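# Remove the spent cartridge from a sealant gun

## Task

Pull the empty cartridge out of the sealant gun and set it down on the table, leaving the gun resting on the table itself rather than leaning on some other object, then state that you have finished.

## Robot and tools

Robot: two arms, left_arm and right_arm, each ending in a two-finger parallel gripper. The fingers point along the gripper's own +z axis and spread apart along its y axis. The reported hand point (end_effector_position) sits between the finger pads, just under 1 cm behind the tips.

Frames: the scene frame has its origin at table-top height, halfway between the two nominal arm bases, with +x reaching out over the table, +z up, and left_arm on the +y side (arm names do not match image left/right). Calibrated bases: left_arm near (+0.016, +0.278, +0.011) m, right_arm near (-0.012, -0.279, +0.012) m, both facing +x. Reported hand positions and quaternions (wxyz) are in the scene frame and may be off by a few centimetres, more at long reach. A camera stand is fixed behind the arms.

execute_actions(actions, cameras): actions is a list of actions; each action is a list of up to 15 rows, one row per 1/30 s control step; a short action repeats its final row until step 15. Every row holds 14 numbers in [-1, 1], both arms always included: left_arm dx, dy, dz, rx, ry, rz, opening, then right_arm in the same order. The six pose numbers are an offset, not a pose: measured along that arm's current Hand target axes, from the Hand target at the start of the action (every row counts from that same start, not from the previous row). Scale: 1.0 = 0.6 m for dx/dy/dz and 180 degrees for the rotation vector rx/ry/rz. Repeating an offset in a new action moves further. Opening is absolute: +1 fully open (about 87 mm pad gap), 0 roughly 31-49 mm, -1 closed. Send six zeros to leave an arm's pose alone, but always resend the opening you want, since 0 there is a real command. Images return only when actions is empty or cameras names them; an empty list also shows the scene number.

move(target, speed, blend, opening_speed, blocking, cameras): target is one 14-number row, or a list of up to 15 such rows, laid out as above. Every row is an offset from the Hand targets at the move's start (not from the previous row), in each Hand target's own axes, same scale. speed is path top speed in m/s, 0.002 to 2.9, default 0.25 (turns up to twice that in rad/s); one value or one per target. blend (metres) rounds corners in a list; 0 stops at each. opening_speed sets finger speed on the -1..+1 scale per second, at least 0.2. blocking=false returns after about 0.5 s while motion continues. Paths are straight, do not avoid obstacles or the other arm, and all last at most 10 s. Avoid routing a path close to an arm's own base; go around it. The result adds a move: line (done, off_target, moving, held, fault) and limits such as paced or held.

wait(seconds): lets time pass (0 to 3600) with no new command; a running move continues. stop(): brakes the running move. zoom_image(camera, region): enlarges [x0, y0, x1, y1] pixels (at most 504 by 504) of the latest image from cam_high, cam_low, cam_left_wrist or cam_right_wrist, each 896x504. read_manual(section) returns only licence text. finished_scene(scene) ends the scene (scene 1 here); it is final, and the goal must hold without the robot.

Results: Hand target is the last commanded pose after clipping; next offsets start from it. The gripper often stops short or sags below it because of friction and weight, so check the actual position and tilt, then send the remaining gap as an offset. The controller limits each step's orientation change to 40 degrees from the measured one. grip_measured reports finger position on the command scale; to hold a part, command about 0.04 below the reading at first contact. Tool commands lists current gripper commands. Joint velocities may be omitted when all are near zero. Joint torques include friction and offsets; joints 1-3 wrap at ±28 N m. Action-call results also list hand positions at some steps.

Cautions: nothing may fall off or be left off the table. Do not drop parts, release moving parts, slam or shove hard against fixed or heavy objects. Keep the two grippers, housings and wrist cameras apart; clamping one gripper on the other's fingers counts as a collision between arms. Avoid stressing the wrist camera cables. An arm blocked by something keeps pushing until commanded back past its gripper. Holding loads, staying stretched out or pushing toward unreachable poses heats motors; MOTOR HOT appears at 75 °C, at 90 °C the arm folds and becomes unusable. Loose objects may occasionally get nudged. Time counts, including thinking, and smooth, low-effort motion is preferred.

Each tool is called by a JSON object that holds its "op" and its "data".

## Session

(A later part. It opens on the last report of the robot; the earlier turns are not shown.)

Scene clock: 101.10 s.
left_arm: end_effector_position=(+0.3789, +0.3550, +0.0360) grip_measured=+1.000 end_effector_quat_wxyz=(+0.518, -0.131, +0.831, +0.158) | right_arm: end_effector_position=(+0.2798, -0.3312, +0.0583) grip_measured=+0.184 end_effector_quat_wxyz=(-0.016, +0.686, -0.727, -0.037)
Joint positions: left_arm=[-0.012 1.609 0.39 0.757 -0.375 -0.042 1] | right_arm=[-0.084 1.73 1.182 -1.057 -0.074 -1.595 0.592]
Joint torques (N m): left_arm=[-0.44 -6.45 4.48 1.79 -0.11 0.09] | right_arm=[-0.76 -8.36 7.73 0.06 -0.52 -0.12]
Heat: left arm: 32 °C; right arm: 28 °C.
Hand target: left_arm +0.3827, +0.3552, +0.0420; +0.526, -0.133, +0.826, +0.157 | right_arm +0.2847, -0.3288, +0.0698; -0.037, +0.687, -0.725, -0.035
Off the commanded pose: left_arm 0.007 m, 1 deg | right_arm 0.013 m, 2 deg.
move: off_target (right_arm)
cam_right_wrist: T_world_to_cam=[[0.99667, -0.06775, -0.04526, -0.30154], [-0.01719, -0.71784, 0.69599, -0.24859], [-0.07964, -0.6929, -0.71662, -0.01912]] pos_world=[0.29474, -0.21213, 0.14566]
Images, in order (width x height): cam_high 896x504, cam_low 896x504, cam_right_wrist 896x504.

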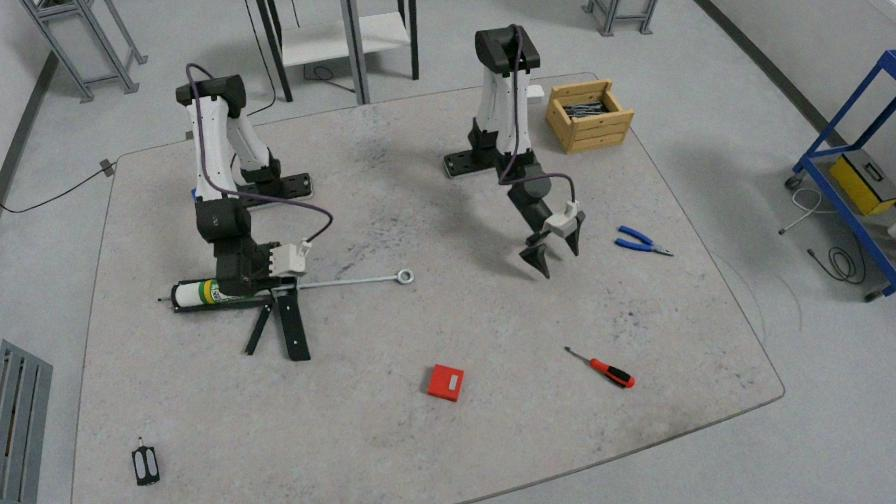

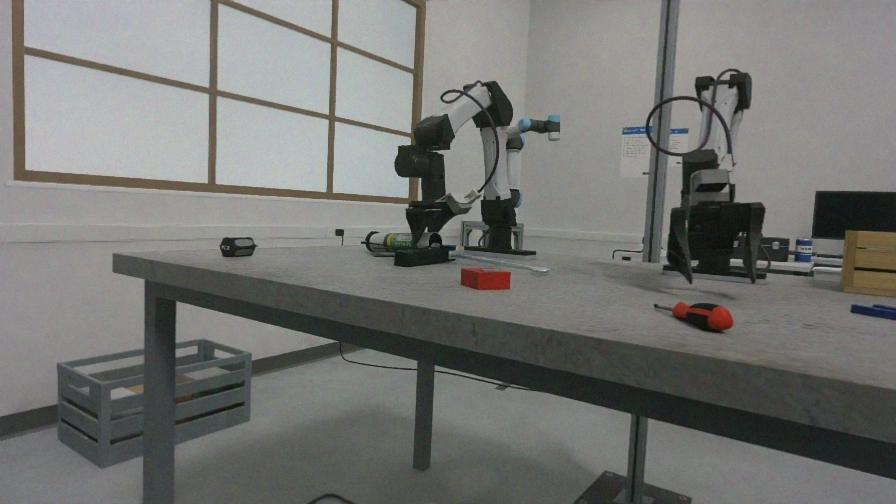

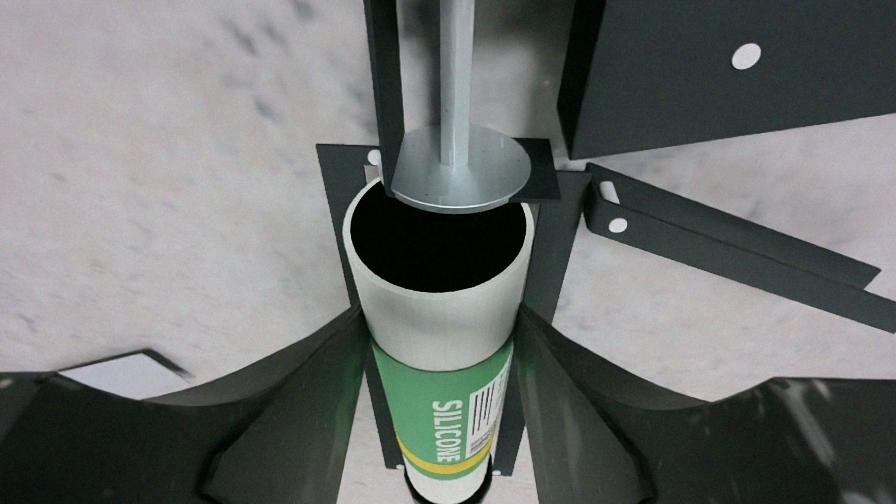

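{"op": "move", "data": {"target": [[0,0,0,0,0,0,1,0.003,0,-0.0715,0,-0.067,0,0.05],[0,0,0,0,0,0,1,-0.1175,0,-0.102,0,-0.067,0,0.05]], "speed": 0.1, "blend": [0.01,0], "cameras": ["cam_right_wrist","cam_low","cam_high"]}}

{"op": "zoom_image", "data": {"camera": "cam_low", "region": [340, 190, 480, 290]}}

Scene clock: 109.73 s.
left_arm: end_effector_position=(+0.3789, +0.3550, +0.0360) grip_measured=+1.000 end_effector_quat_wxyz=(+0.518, -0.131, +0.831, +0.158) | right_arm: end_effector_position=(+0.2856, -0.2681, +0.1234) grip_measured=+0.184 end_effector_quat_wxyz=(-0.097, +0.682, -0.715, -0.117)
Joint positions: left_arm=[-0.012 1.609 0.39 0.757 -0.375 -0.042 1] | right_arm=[-0.01 1.696 1.413 -1.313 -0.305 -1.535 0.592]
Joint torques (N m): left_arm=[-0.28 -6.37 4.52 1.72 -0.07 0.05] | right_arm=[0.61 -8.51 8.62 0.17 -0.4 0.21]
Heat: left arm: 32 °C; right arm: 28 °C.
Hand target: left_arm +0.3827, +0.3552, +0.0420; +0.526, -0.133, +0.826, +0.157 | right_arm +0.2880, -0.2649, +0.1378; -0.112, +0.680, -0.717, -0.107
Off the commanded pose: left_arm 0.007 m, 1 deg | right_arm 0.015 m, 2 deg.
move: off_target (right_arm)
cam_right_wrist: T_world_to_cam=[[0.99752, -0.04896, -0.05058, -0.29468], [-0.01596, -0.8571, 0.5149, -0.26383], [-0.06856, -0.51281, -0.85576, 0.13395]] pos_world=[0.29893, -0.17187, 0.23557]
Images, in order (width x height): cam_high 896x504, cam_low 896x504, cam_right_wrist 896x504.

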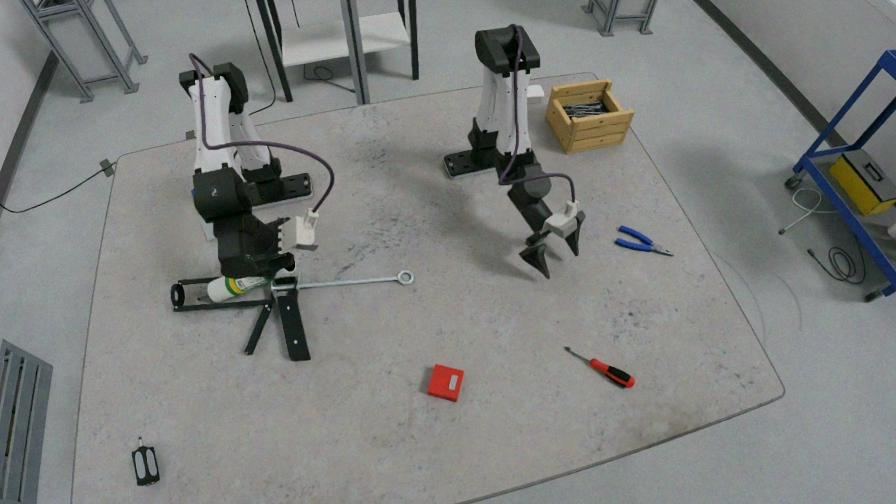

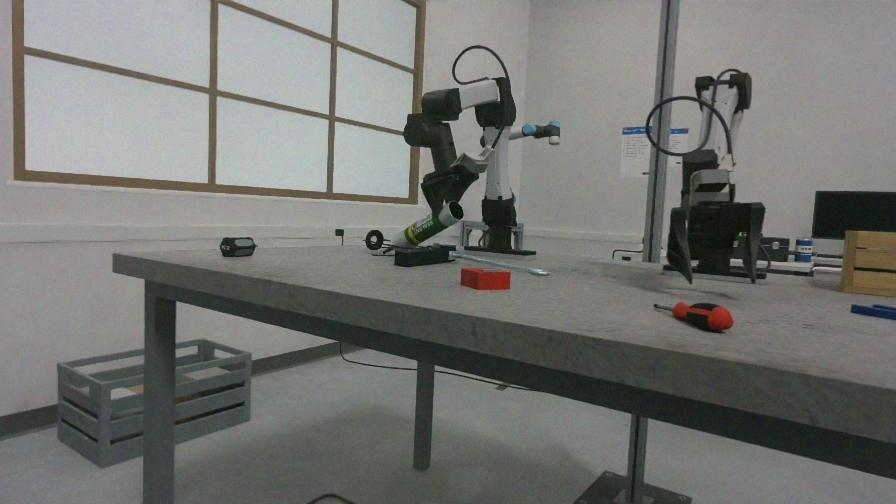

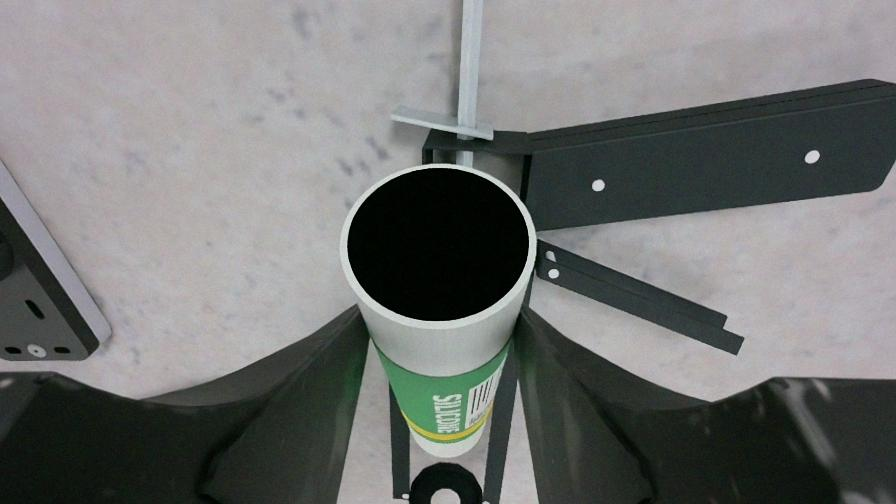

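Scaled by 3.600 from the camera's image (finer frame: 1280x720).

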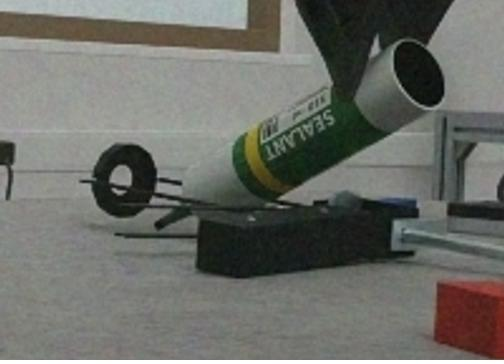

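{"op": "move", "data": {"target": [[0,0,0,0,0,0,1,-0.051,0,-0.159,0,0,0,0.05],[0,0,0,0,0,0,1,0.082,-0.361,-0.202,0,0.165,0,0.05]], "speed": [0.15,0.25], "blend": [0.03,0], "cameras": ["cam_right_wrist","cam_low","cam_high"]}}

{"op": "zoom_image", "data": {"camera": "cam_low", "region": [320, 100, 520, 290]}}

Scene clock: 120.30 s.
left_arm: end_effector_position=(+0.3789, +0.3550, +0.0360) grip_measured=+1.000 end_effector_quat_wxyz=(+0.518, -0.131, +0.831, +0.158) | right_arm: end_effector_position=(+0.4966, -0.3603, +0.2367) grip_measured=+0.184 end_effector_quat_wxyz=(-0.049, +0.696, -0.684, +0.215)
Joint positions: left_arm=[-0.012 1.609 0.39 0.757 -0.375 -0.042 1] | right_arm=[-0.006 2.396 2.787 -1.577 0.226 -1.636 0.592]
Joint torques (N m): left_arm=[-0.25 -6.64 4.68 1.72 -0.11 0.09] | right_arm=[0.69 -9.35 7.92 1.2 0.22 -0.15]
Heat: left arm: 33 °C; right arm: 28 °C.
Hand target: left_arm +0.3827, +0.3552, +0.0420; +0.526, -0.133, +0.826, +0.157 | right_arm +0.4999, -0.3602, +0.2380; +0.075, +0.685, -0.722, +0.071
Off the commanded pose: left_arm 0.007 m, 1 deg | right_arm 0.004 m, 22 deg.
joint sent to its limit (right arm) — joint 4 (wrist pitch), lower limit. The joint targets are off in orientation, not in position.
move: off_target (right_arm)
cam_right_wrist: T_world_to_cam=[[0.93461, 0.04554, 0.35276, -0.53397], [-0.28991, -0.47705, 0.82968, -0.19935], [0.20606, -0.8777, -0.43265, -0.1699]] pos_world=[0.47627, -0.2199, 0.28025]
Images, in order (width x height): cam_high 896x504, cam_low 896x504, cam_right_wrist 896x504.

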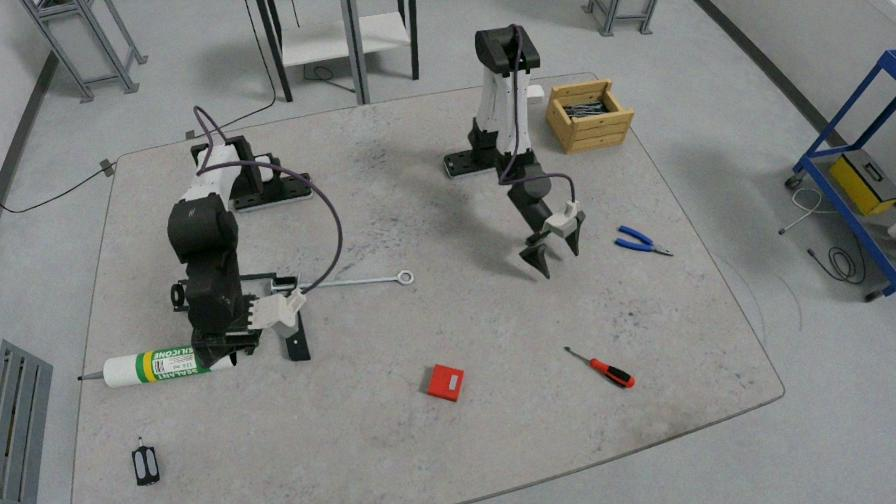

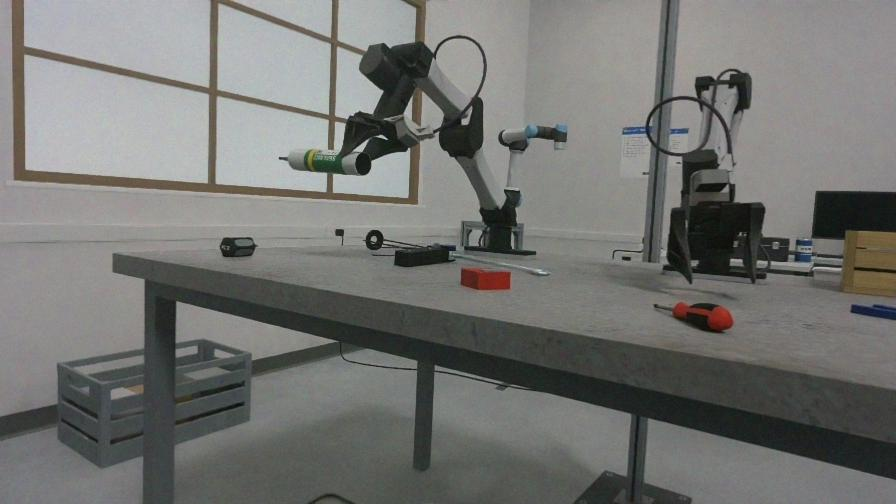

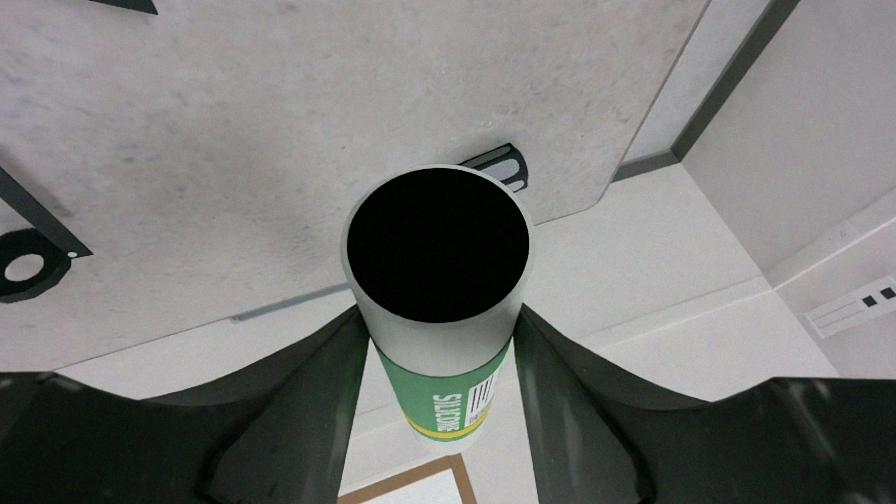

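Scaled by 2.520 from the camera's image (finer frame: 1280x720).

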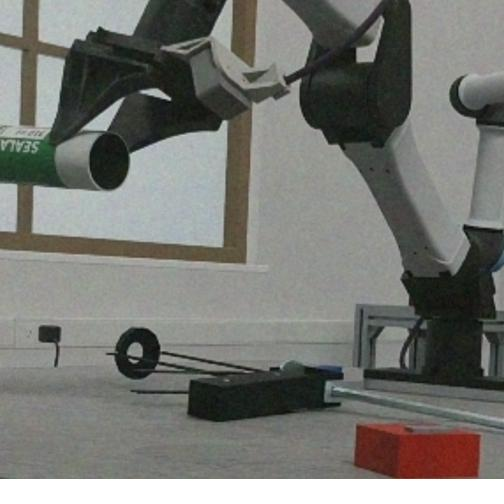

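{"op": "move", "data": {"target": [0,0,0,0,0,0,1,-0.076,-0.018,0.155,0,0,0,0.05], "cameras": ["cam_right_wrist","cam_low","cam_high"]}}

{"op": "zoom_image", "data": {"camera": "cam_low", "region": [240, 120, 480, 290]}}

Scene clock: 126.17 s.
left_arm: end_effector_position=(+0.3789, +0.3550, +0.0360) grip_measured=+1.000 end_effector_quat_wxyz=(+0.518, -0.131, +0.831, +0.158) | right_arm: end_effector_position=(+0.5094, -0.3383, +0.1358) grip_measured=+0.184 end_effector_quat_wxyz=(+0.012, +0.703, -0.696, +0.145)
Joint positions: left_arm=[-0.012 1.609 0.39 0.757 -0.375 -0.042 1] | right_arm=[0.038 2.6 2.791 -1.577 0.228 -1.561 0.592]
Joint torques (N m): left_arm=[-0.2 -6.46 4.44 1.78 -0.17 0.09] | right_arm=[0.34 -10.91 8.13 0.74 -0.08 0.12]
Heat: left arm: 33 °C; right arm: 30 °C.
Hand target: left_arm +0.3827, +0.3552, +0.0420; +0.526, -0.133, +0.826, +0.157 | right_arm +0.5120, -0.3353, +0.1375; +0.075, +0.685, -0.722, +0.071
Off the commanded pose: left_arm 0.007 m, 1 deg | right_arm 0.004 m, 12 deg.
joint sent to its limit (right arm) — joint 4 (wrist pitch), lower limit. The joint targets are off in orientation, not in position.
move: off_target (right_arm)
cam_right_wrist: T_world_to_cam=[[0.98423, 0.01527, 0.17621, -0.52292], [-0.147, -0.48345, 0.86294, -0.18087], [0.09836, -0.87524, -0.47358, -0.13564]] pos_world=[0.50143, -0.19818, 0.18399]
Images, in order (width x height): cam_high 896x504, cam_low 896x504, cam_right_wrist 896x504.

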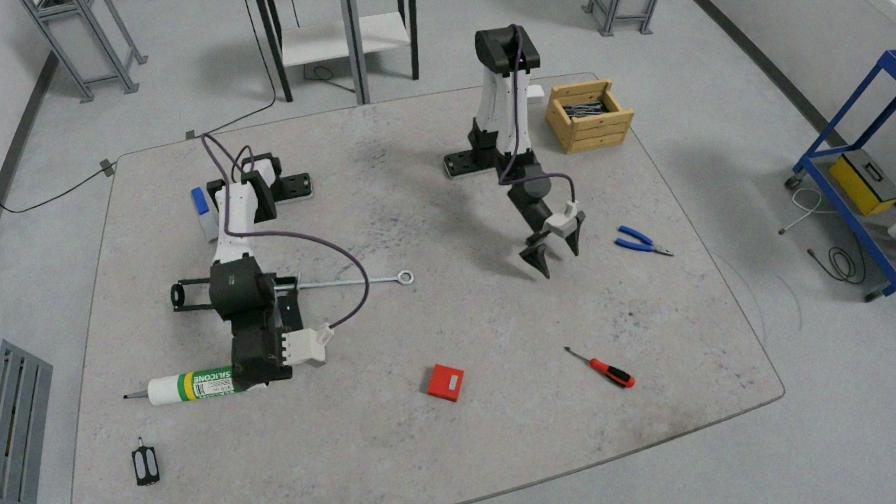

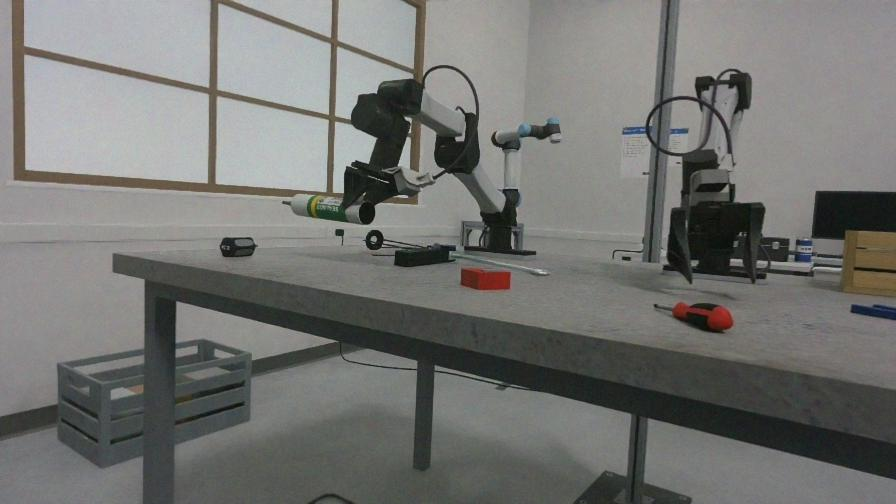

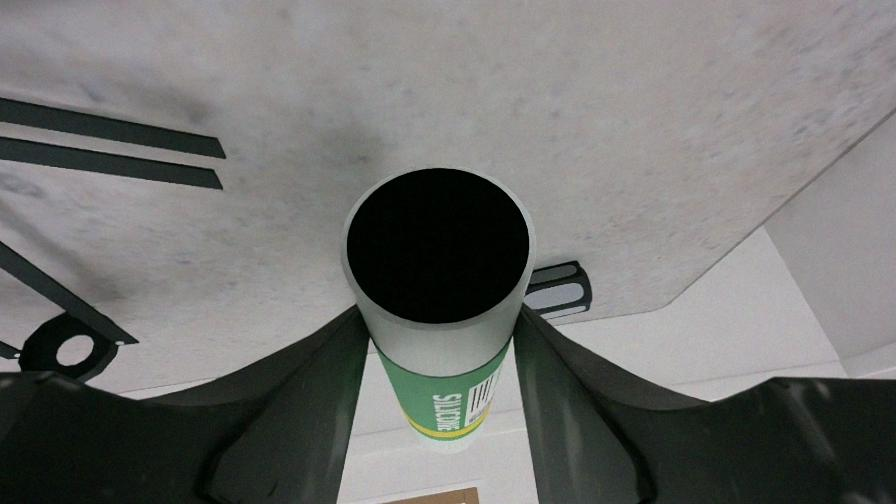

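Scaled by 2.100 from the camera's image (finer frame: 1280x720).

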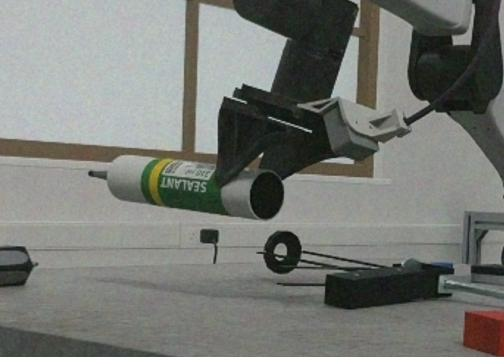

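{"op": "move", "data": {"target": [[0,0,0,0,0,0,1,-0.0045,-0.083,0,0,-0.028,0,0.05],[0,0,0,0,0,0,1,-0.033,-0.083,0.135,0,-0.028,0,0.05]], "speed": [0.2,0.1], "blend": [0.01,0], "cameras": ["cam_right_wrist","cam_low","cam_high"]}}

{"op": "zoom_image", "data": {"camera": "cam_low", "region": [240, 170, 480, 290]}}

Scene clock: 136.27 s.
left_arm: end_effector_position=(+0.3789, +0.3550, +0.0360) grip_measured=+1.000 end_effector_quat_wxyz=(+0.518, -0.131, +0.831, +0.158) | right_arm: end_effector_position=(+0.5565, -0.3310, +0.0544) grip_measured=+0.184 end_effector_quat_wxyz=(-0.035, +0.711, -0.690, +0.131)
Joint positions: left_arm=[-0.012 1.609 0.39 0.757 -0.375 -0.042 1] | right_arm=[0.02 2.79 2.843 -1.388 0.137 -1.593 0.592]
Joint torques (N m): left_arm=[-0.32 -6.71 4.33 1.76 -0.14 0.11] | right_arm=[-0.81 -11.86 8.28 1.01 -0.18 0.15]
Heat: left arm: 33 °C; right arm: 31 °C.
Hand target: left_arm +0.3827, +0.3552, +0.0420; +0.526, -0.133, +0.826, +0.157 | right_arm +0.5618, -0.3352, +0.0542; +0.043, +0.687, -0.724, +0.041
Off the commanded pose: left_arm 0.007 m, 1 deg | right_arm 0.007 m, 15 deg.
elbow stopped short (right arm): the move would have taken joint 3 (elbow) straighter than the controller allows.
move: off_target (right_arm)
cam_right_wrist: T_world_to_cam=[[0.97503, 0.03066, 0.21993, -0.54721], [-0.16562, -0.55933, 0.81223, -0.11218], [0.14792, -0.82838, -0.54029, -0.18088]] pos_world=[0.54173, -0.1958, 0.11374]
Images, in order (width x height): cam_high 896x504, cam_low 896x504, cam_right_wrist 896x504.

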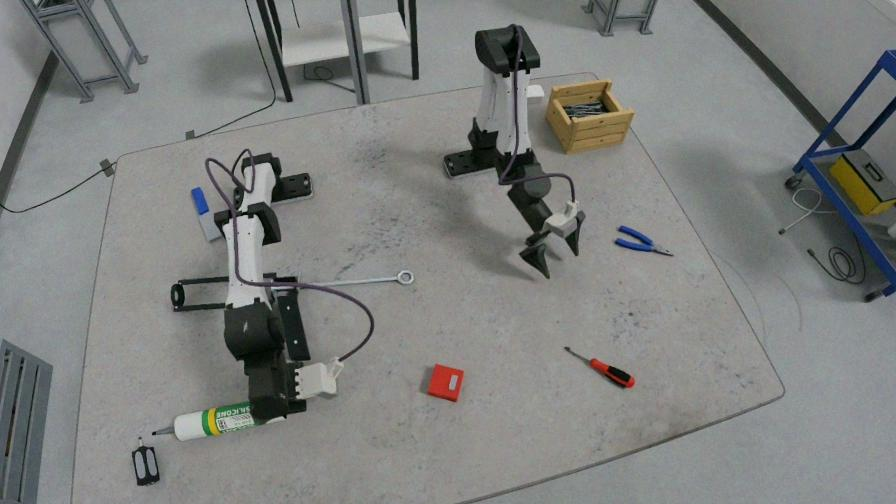

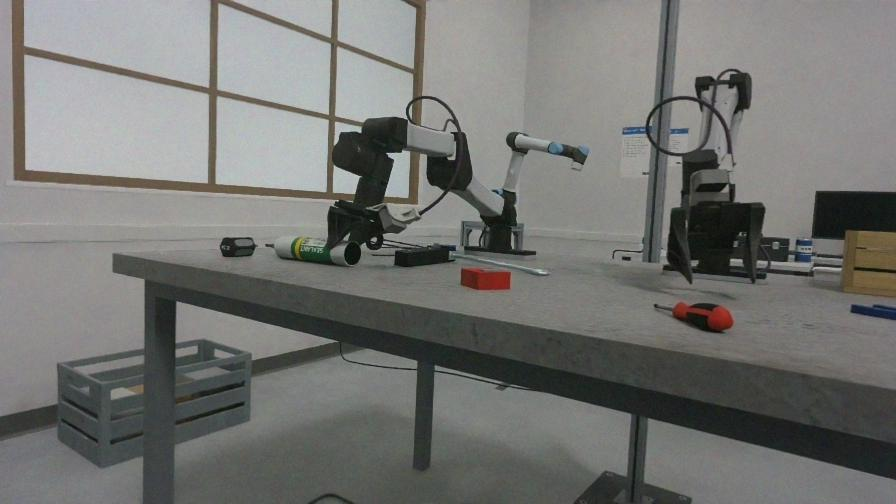

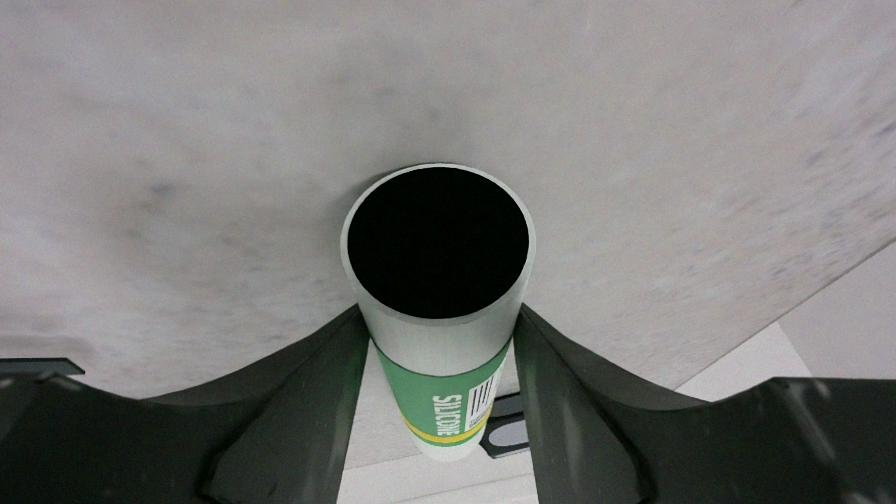

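Scaled by 2.100 from the camera's image (finer frame: 1280x720).

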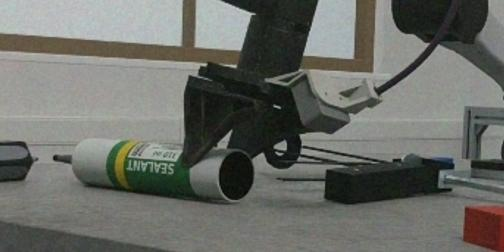

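{"op": "move", "data": {"target": [0,0,0,0,0,0,1,-0.0095,0.034,0.023,0,0,0,0.05], "speed": 0.08, "cameras": ["cam_right_wrist","cam_low"]}}

{"op": "zoom_image", "data": {"camera": "cam_low", "region": [240, 170, 480, 290]}}

Scene clock: 141.03 s.
left_arm: end_effector_position=(+0.3789, +0.3550, +0.0360) grip_measured=+1.000 end_effector_quat_wxyz=(+0.518, -0.131, +0.831, +0.158) | right_arm: end_effector_position=(+0.5461, -0.3312, +0.0515) grip_measured=+0.184 end_effector_quat_wxyz=(-0.023, +0.702, -0.702, +0.117)
Joint positions: left_arm=[-0.012 1.609 0.39 0.757 -0.375 -0.042 1] | right_arm=[0.02 2.794 2.849 -1.43 0.137 -1.562 0.592]
Joint torques (N m): left_arm=[-0.23 -6.52 4.48 1.75 -0.14 0.05] | right_arm=[-0.01 -10.37 8.01 0.53 -0.2 0.23]
Heat: left arm: 33 °C; right arm: 32 °C.
Hand target: left_arm +0.3827, +0.3552, +0.0420; +0.526, -0.133, +0.826, +0.157 | right_arm +0.5416, -0.3301, +0.0398; +0.043, +0.687, -0.724, +0.041
Off the commanded pose: left_arm 0.007 m, 1 deg | right_arm 0.013 m, 12 deg.
elbow stopped short (right arm): the move would have taken joint 3 (elbow) straighter than the controller allows.
move: off_target (right_arm)
cam_right_wrist: T_world_to_cam=[[0.9827, -0.00014, 0.18521, -0.54902], [-0.15361, -0.55925, 0.81464, -0.11846], [0.10347, -0.829, -0.5496, -0.15651]] pos_world=[0.53752, -0.19607, 0.11217]
Images, in order (width x height): cam_low 896x504, cam_right_wrist 896x504.

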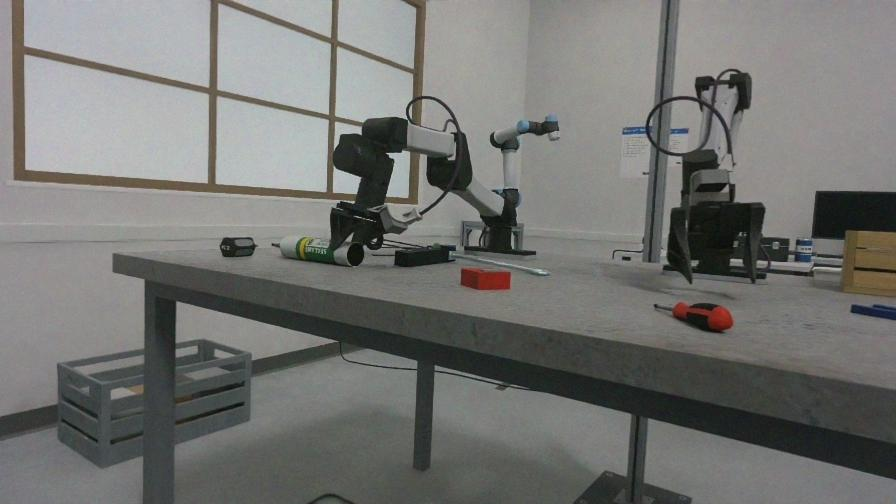

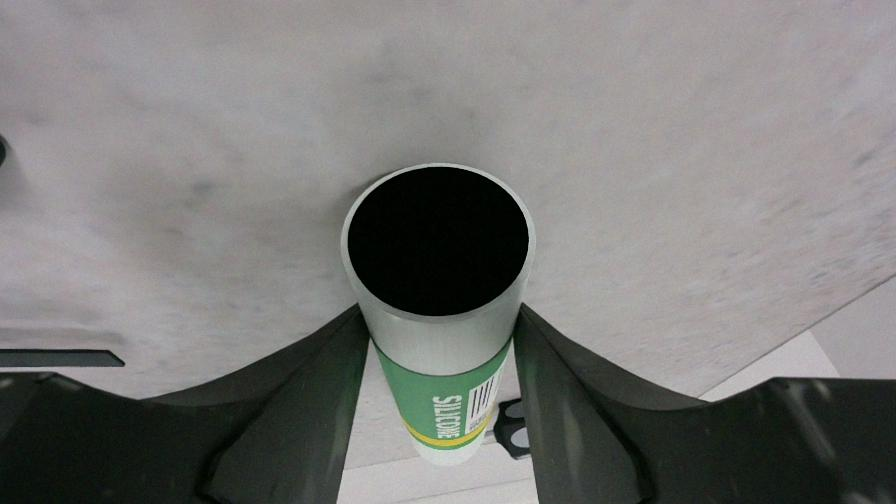

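Scaled by 2.100 from the camera's image (finer frame: 1280x720).

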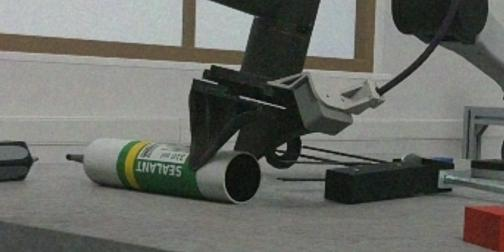

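{"op": "move", "data": {"target": [0,0,0,0,0,0,1,0.002,0.035,-0.003,0,0,0,0.05], "speed": 0.08, "cameras": ["cam_right_wrist","cam_low"]}}

{"op": "zoom_image", "data": {"camera": "cam_low", "region": [240, 170, 480, 290]}}

Scene clock: 146.33 s.
left_arm: end_effector_position=(+0.3789, +0.3550, +0.0360) grip_measured=+1.000 end_effector_quat_wxyz=(+0.518, -0.131, +0.831, +0.158) | right_arm: end_effector_position=(+0.5270, -0.3317, +0.0500) grip_measured=+0.184 end_effector_quat_wxyz=(+0.003, +0.698, -0.710, +0.091)
Joint positions: left_arm=[-0.012 1.609 0.39 0.757 -0.375 -0.042 1] | right_arm=[0.02 2.794 2.855 -1.509 0.137 -1.54 0.592]
Joint torques (N m): left_arm=[-0.27 -6.52 4.62 1.82 -0.13 0.07] | right_arm=[0.02 -10.96 7.25 0.3 -0.25 0.19]
Heat: left arm: 34 °C; right arm: 34 °C.
Hand target: left_arm +0.3827, +0.3552, +0.0420; +0.526, -0.133, +0.826, +0.157 | right_arm +0.5207, -0.3300, +0.0418; +0.043, +0.687, -0.724, +0.041
Off the commanded pose: left_arm 0.007 m, 1 deg | right_arm 0.011 m, 8 deg.
elbow stopped short (right arm): the move would have taken joint 3 (elbow) straighter than the controller allows.
move: off_target (right_arm)
cam_right_wrist: T_world_to_cam=[[0.99314, -0.02138, 0.11498, -0.53911], [-0.10729, -0.55789, 0.82295, -0.1447], [0.04655, -0.82964, -0.55636, -0.12556]] pos_world=[0.52574, -0.19642, 0.11121]
Images, in order (width x height): cam_low 896x504, cam_right_wrist 896x504.

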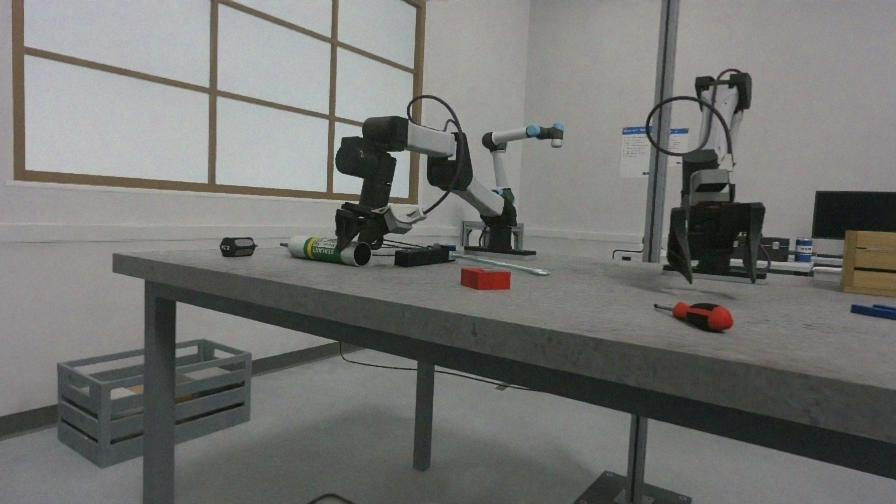

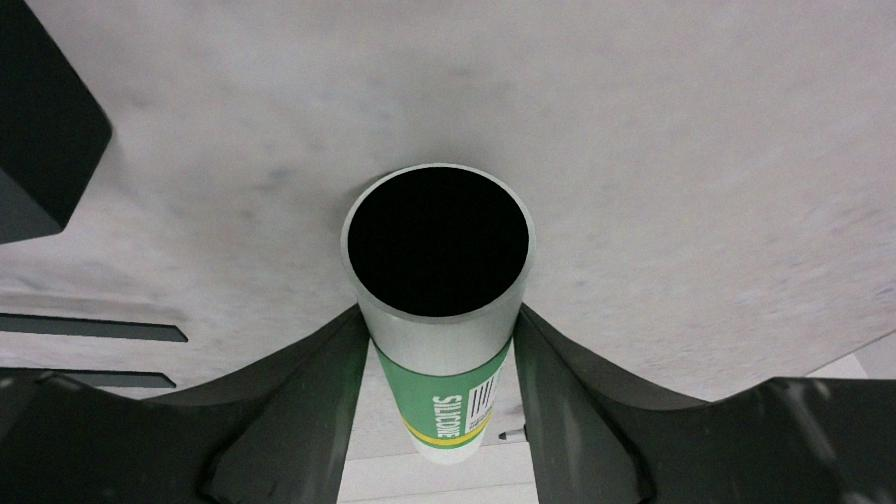

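Scaled by 2.100 from the camera's image (finer frame: 1280x720).

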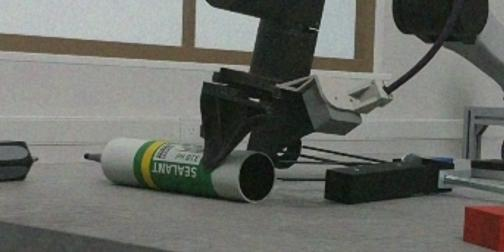

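{"op": "move", "data": {"target": [0,0,0,0,0,0,1,0.0022,0.033,0.0035,0,0,0,0.05], "speed": 0.08, "cameras": ["cam_right_wrist","cam_low"]}}

{"op": "zoom_image", "data": {"camera": "cam_low", "region": [240, 170, 480, 290]}}

Scene clock: 151.60 s.
left_arm: end_effector_position=(+0.3789, +0.3550, +0.0360) grip_measured=+1.000 end_effector_quat_wxyz=(+0.518, -0.131, +0.831, +0.158) | right_arm: end_effector_position=(+0.5162, -0.3323, +0.0482) grip_measured=+0.184 end_effector_quat_wxyz=(+0.018, +0.694, -0.715, +0.078)
Joint positions: left_arm=[-0.012 1.609 0.39 0.757 -0.375 -0.042 1] | right_arm=[0.02 2.788 2.839 -1.542 0.139 -1.524 0.592]
Joint torques (N m): left_arm=[-0.28 -6.34 4.29 1.7 -0.12 0.12] | right_arm=[-0.14 -12.81 3.69 0.05 -0.36 0.17]
Heat: left arm: 34 °C; right arm: 36 °C.
Hand target: left_arm +0.3827, +0.3552, +0.0420; +0.526, -0.133, +0.826, +0.157 | right_arm +0.5008, -0.3304, +0.0399; +0.043, +0.687, -0.724, +0.041
Off the commanded pose: left_arm 0.007 m, 1 deg | right_arm 0.018 m, 5 deg.
joint sent to its limit (right arm) — joint 4 (wrist pitch), lower limit. The joint targets still meet the commanded pose.
move: off_target (right_arm)
cam_right_wrist: T_world_to_cam=[[0.9965, -0.03754, 0.07471, -0.53333], [-0.08296, -0.5551, 0.82764, -0.15653], [0.0104, -0.83093, -0.55627, -0.10837]] pos_world=[0.5196, -0.19696, 0.10911]
Images, in order (width x height): cam_low 896x504, cam_right_wrist 896x504.

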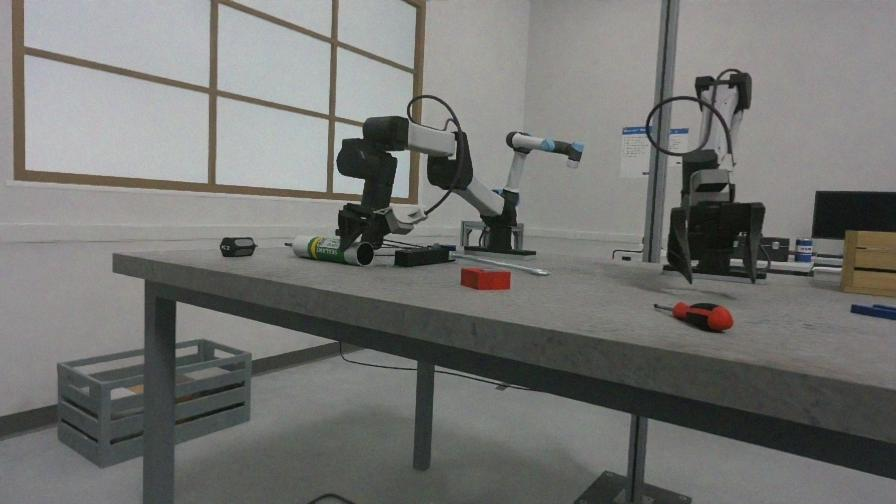

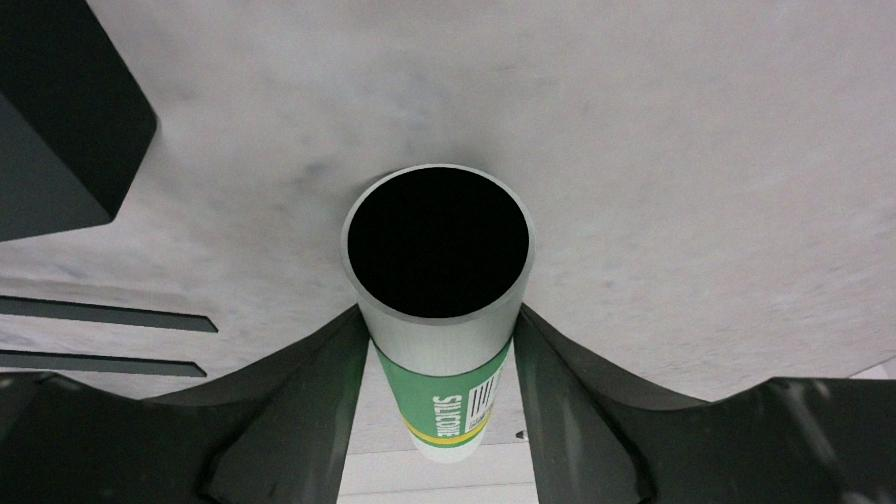

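Scaled by 2.100 from the camera's image (finer frame: 1280x720).

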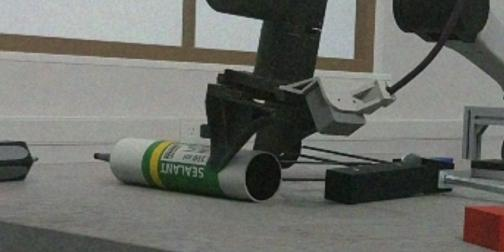

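{"op": "move", "data": {"target": [0,0,0,0,0,0,1,0,0,0,0,0,0,0.5], "opening_speed": 0.3, "cameras": ["cam_right_wrist","cam_low"]}}

Scene clock: 155.23 s.
left_arm: end_effector_position=(+0.3789, +0.3550, +0.0360) grip_measured=+1.000 end_effector_quat_wxyz=(+0.518, -0.131, +0.831, +0.158) | right_arm: end_effector_position=(+0.5049, -0.3319, +0.0419) grip_measured=+0.500 end_effector_quat_wxyz=(+0.036, +0.693, -0.718, +0.059)
Joint positions: left_arm=[-0.012 1.609 0.39 0.757 -0.375 -0.042 1] | right_arm=[0.02 2.788 2.816 -1.571 0.136 -1.515 0.75]
Joint torques (N m): left_arm=[-0.25 -6.39 4.34 1.75 -0.16 0.12] | right_arm=[-0.29 -12.66 4.94 0.32 -0.27 0.21]
Heat: left arm: 34 °C; right arm: 37 °C.
Hand target: left_arm +0.3827, +0.3552, +0.0420; +0.526, -0.133, +0.826, +0.157 | right_arm +0.5008, -0.3304, +0.0399; +0.043, +0.687, -0.724, +0.041
Off the commanded pose: left_arm 0.007 m, 1 deg | right_arm 0.005 m, 2 deg.
joint sent to its limit (right arm) — joint 4 (wrist pitch), lower limit. The joint targets still meet the commanded pose.
move: done
cam_right_wrist: T_world_to_cam=[[0.99865, -0.04611, 0.02397, -0.52331], [-0.04561, -0.55681, 0.82939, -0.17167], [-0.0249, -0.82936, -0.55816, -0.09304]] pos_world=[0.51246, -0.19688, 0.10299]
Images, in order (width x height): cam_low 896x504, cam_right_wrist 896x504.

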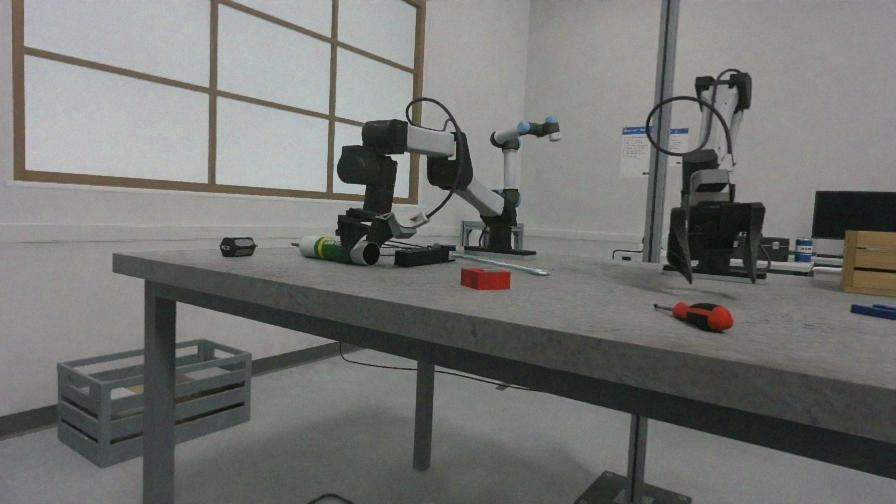

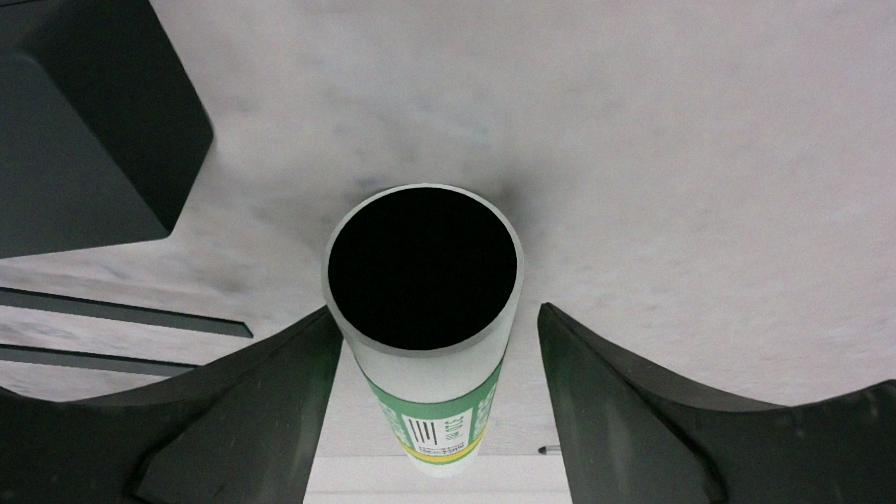

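{"op": "move", "data": {"target": [[0,0,0,0,0,0,1,0.004,0.005,-0.033,0,0,0,0.6],[0,0,0,0,0,0,1,0.036,0,-0.3,0,0,0,0.6]], "speed": [0.05,0.25], "blend": [0.01,0], "cameras": ["cam_high","cam_low","cam_right_wrist"]}}

{"op": "zoom_image", "data": {"camera": "cam_low", "region": [240, 170, 480, 290]}}

Scene clock: 160.67 s.
left_arm: end_effector_position=(+0.3789, +0.3550, +0.0360) grip_measured=+1.000 end_effector_quat_wxyz=(+0.518, -0.131, +0.831, +0.158) | right_arm: end_effector_position=(+0.5019, -0.3329, +0.2016) grip_measured=+0.600 end_effector_quat_wxyz=(-0.066, +0.696, -0.696, +0.162)
Joint positions: left_arm=[-0.012 1.609 0.39 0.757 -0.375 -0.042 1] | right_arm=[0.02 2.444 2.771 -1.574 0.141 -1.572 0.8]
Joint torques (N m): left_arm=[-0.29 -6.65 4.62 1.75 -0.19 0.07] | right_arm=[0.65 -13.31 7.54 0.99 0.09 -0.18]
Heat: left arm: 34 °C; right arm: 40 °C.
Hand target: left_arm +0.3827, +0.3552, +0.0420; +0.526, -0.133, +0.826, +0.157 | right_arm +0.5009, -0.3305, +0.2211; +0.043, +0.687, -0.724, +0.041
Off the commanded pose: left_arm 0.007 m, 1 deg | right_arm 0.020 m, 19 deg.
joint sent to its limit (right arm) — joint 4 (wrist pitch), lower limit. The joint targets are off in orientation, not in position.
move: off_target (right_arm)
cam_right_wrist: T_world_to_cam=[[0.95144, 0.00897, 0.30772, -0.53935], [-0.25062, -0.5579, 0.79116, -0.19453], [0.17877, -0.82986, -0.52856, -0.11322]] pos_world=[0.48464, -0.19765, 0.26003]

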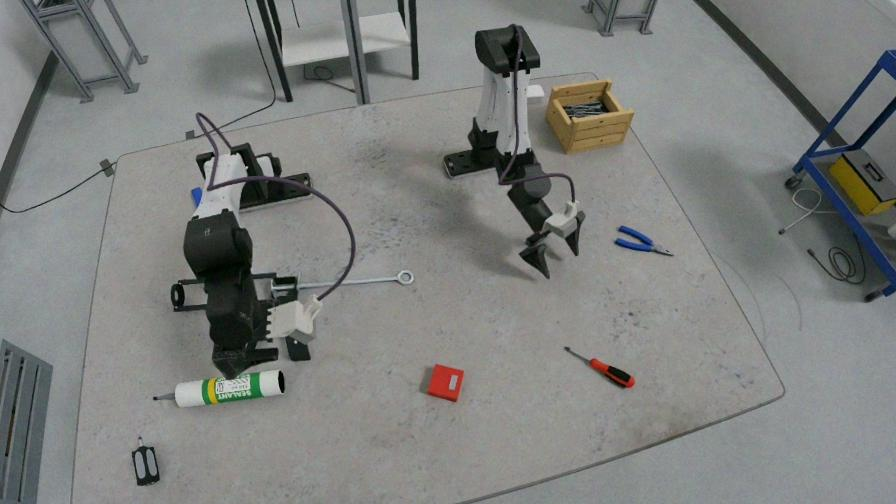

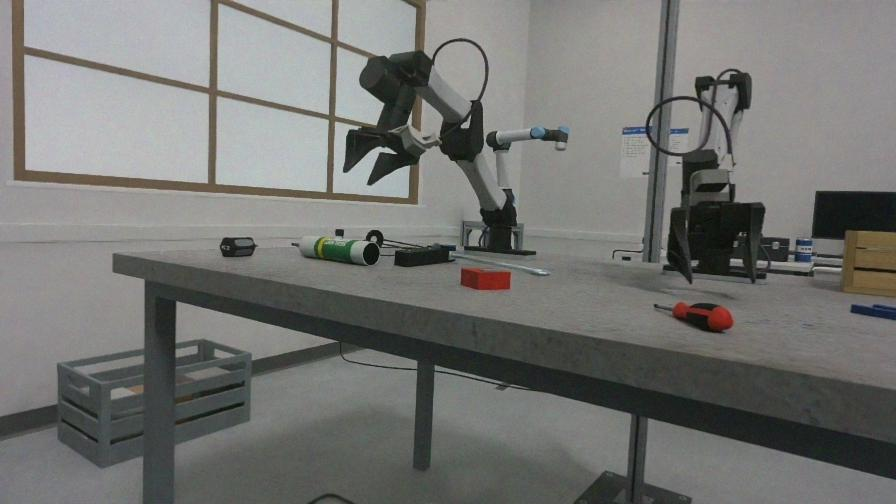

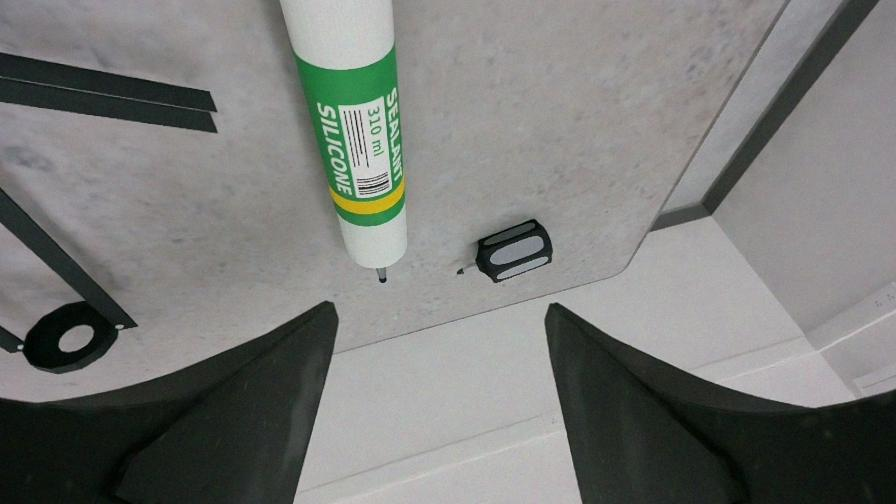

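Scaled by 2.100 from the camera's image (finer frame: 1280x720).

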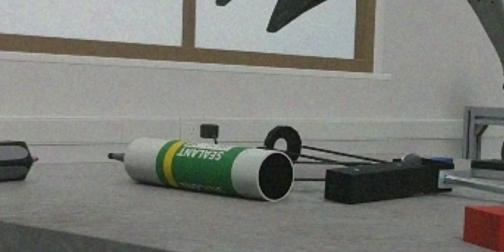

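{"op": "finished_scene", "data": {"scene": 1}}

The scene is finished: the task was done.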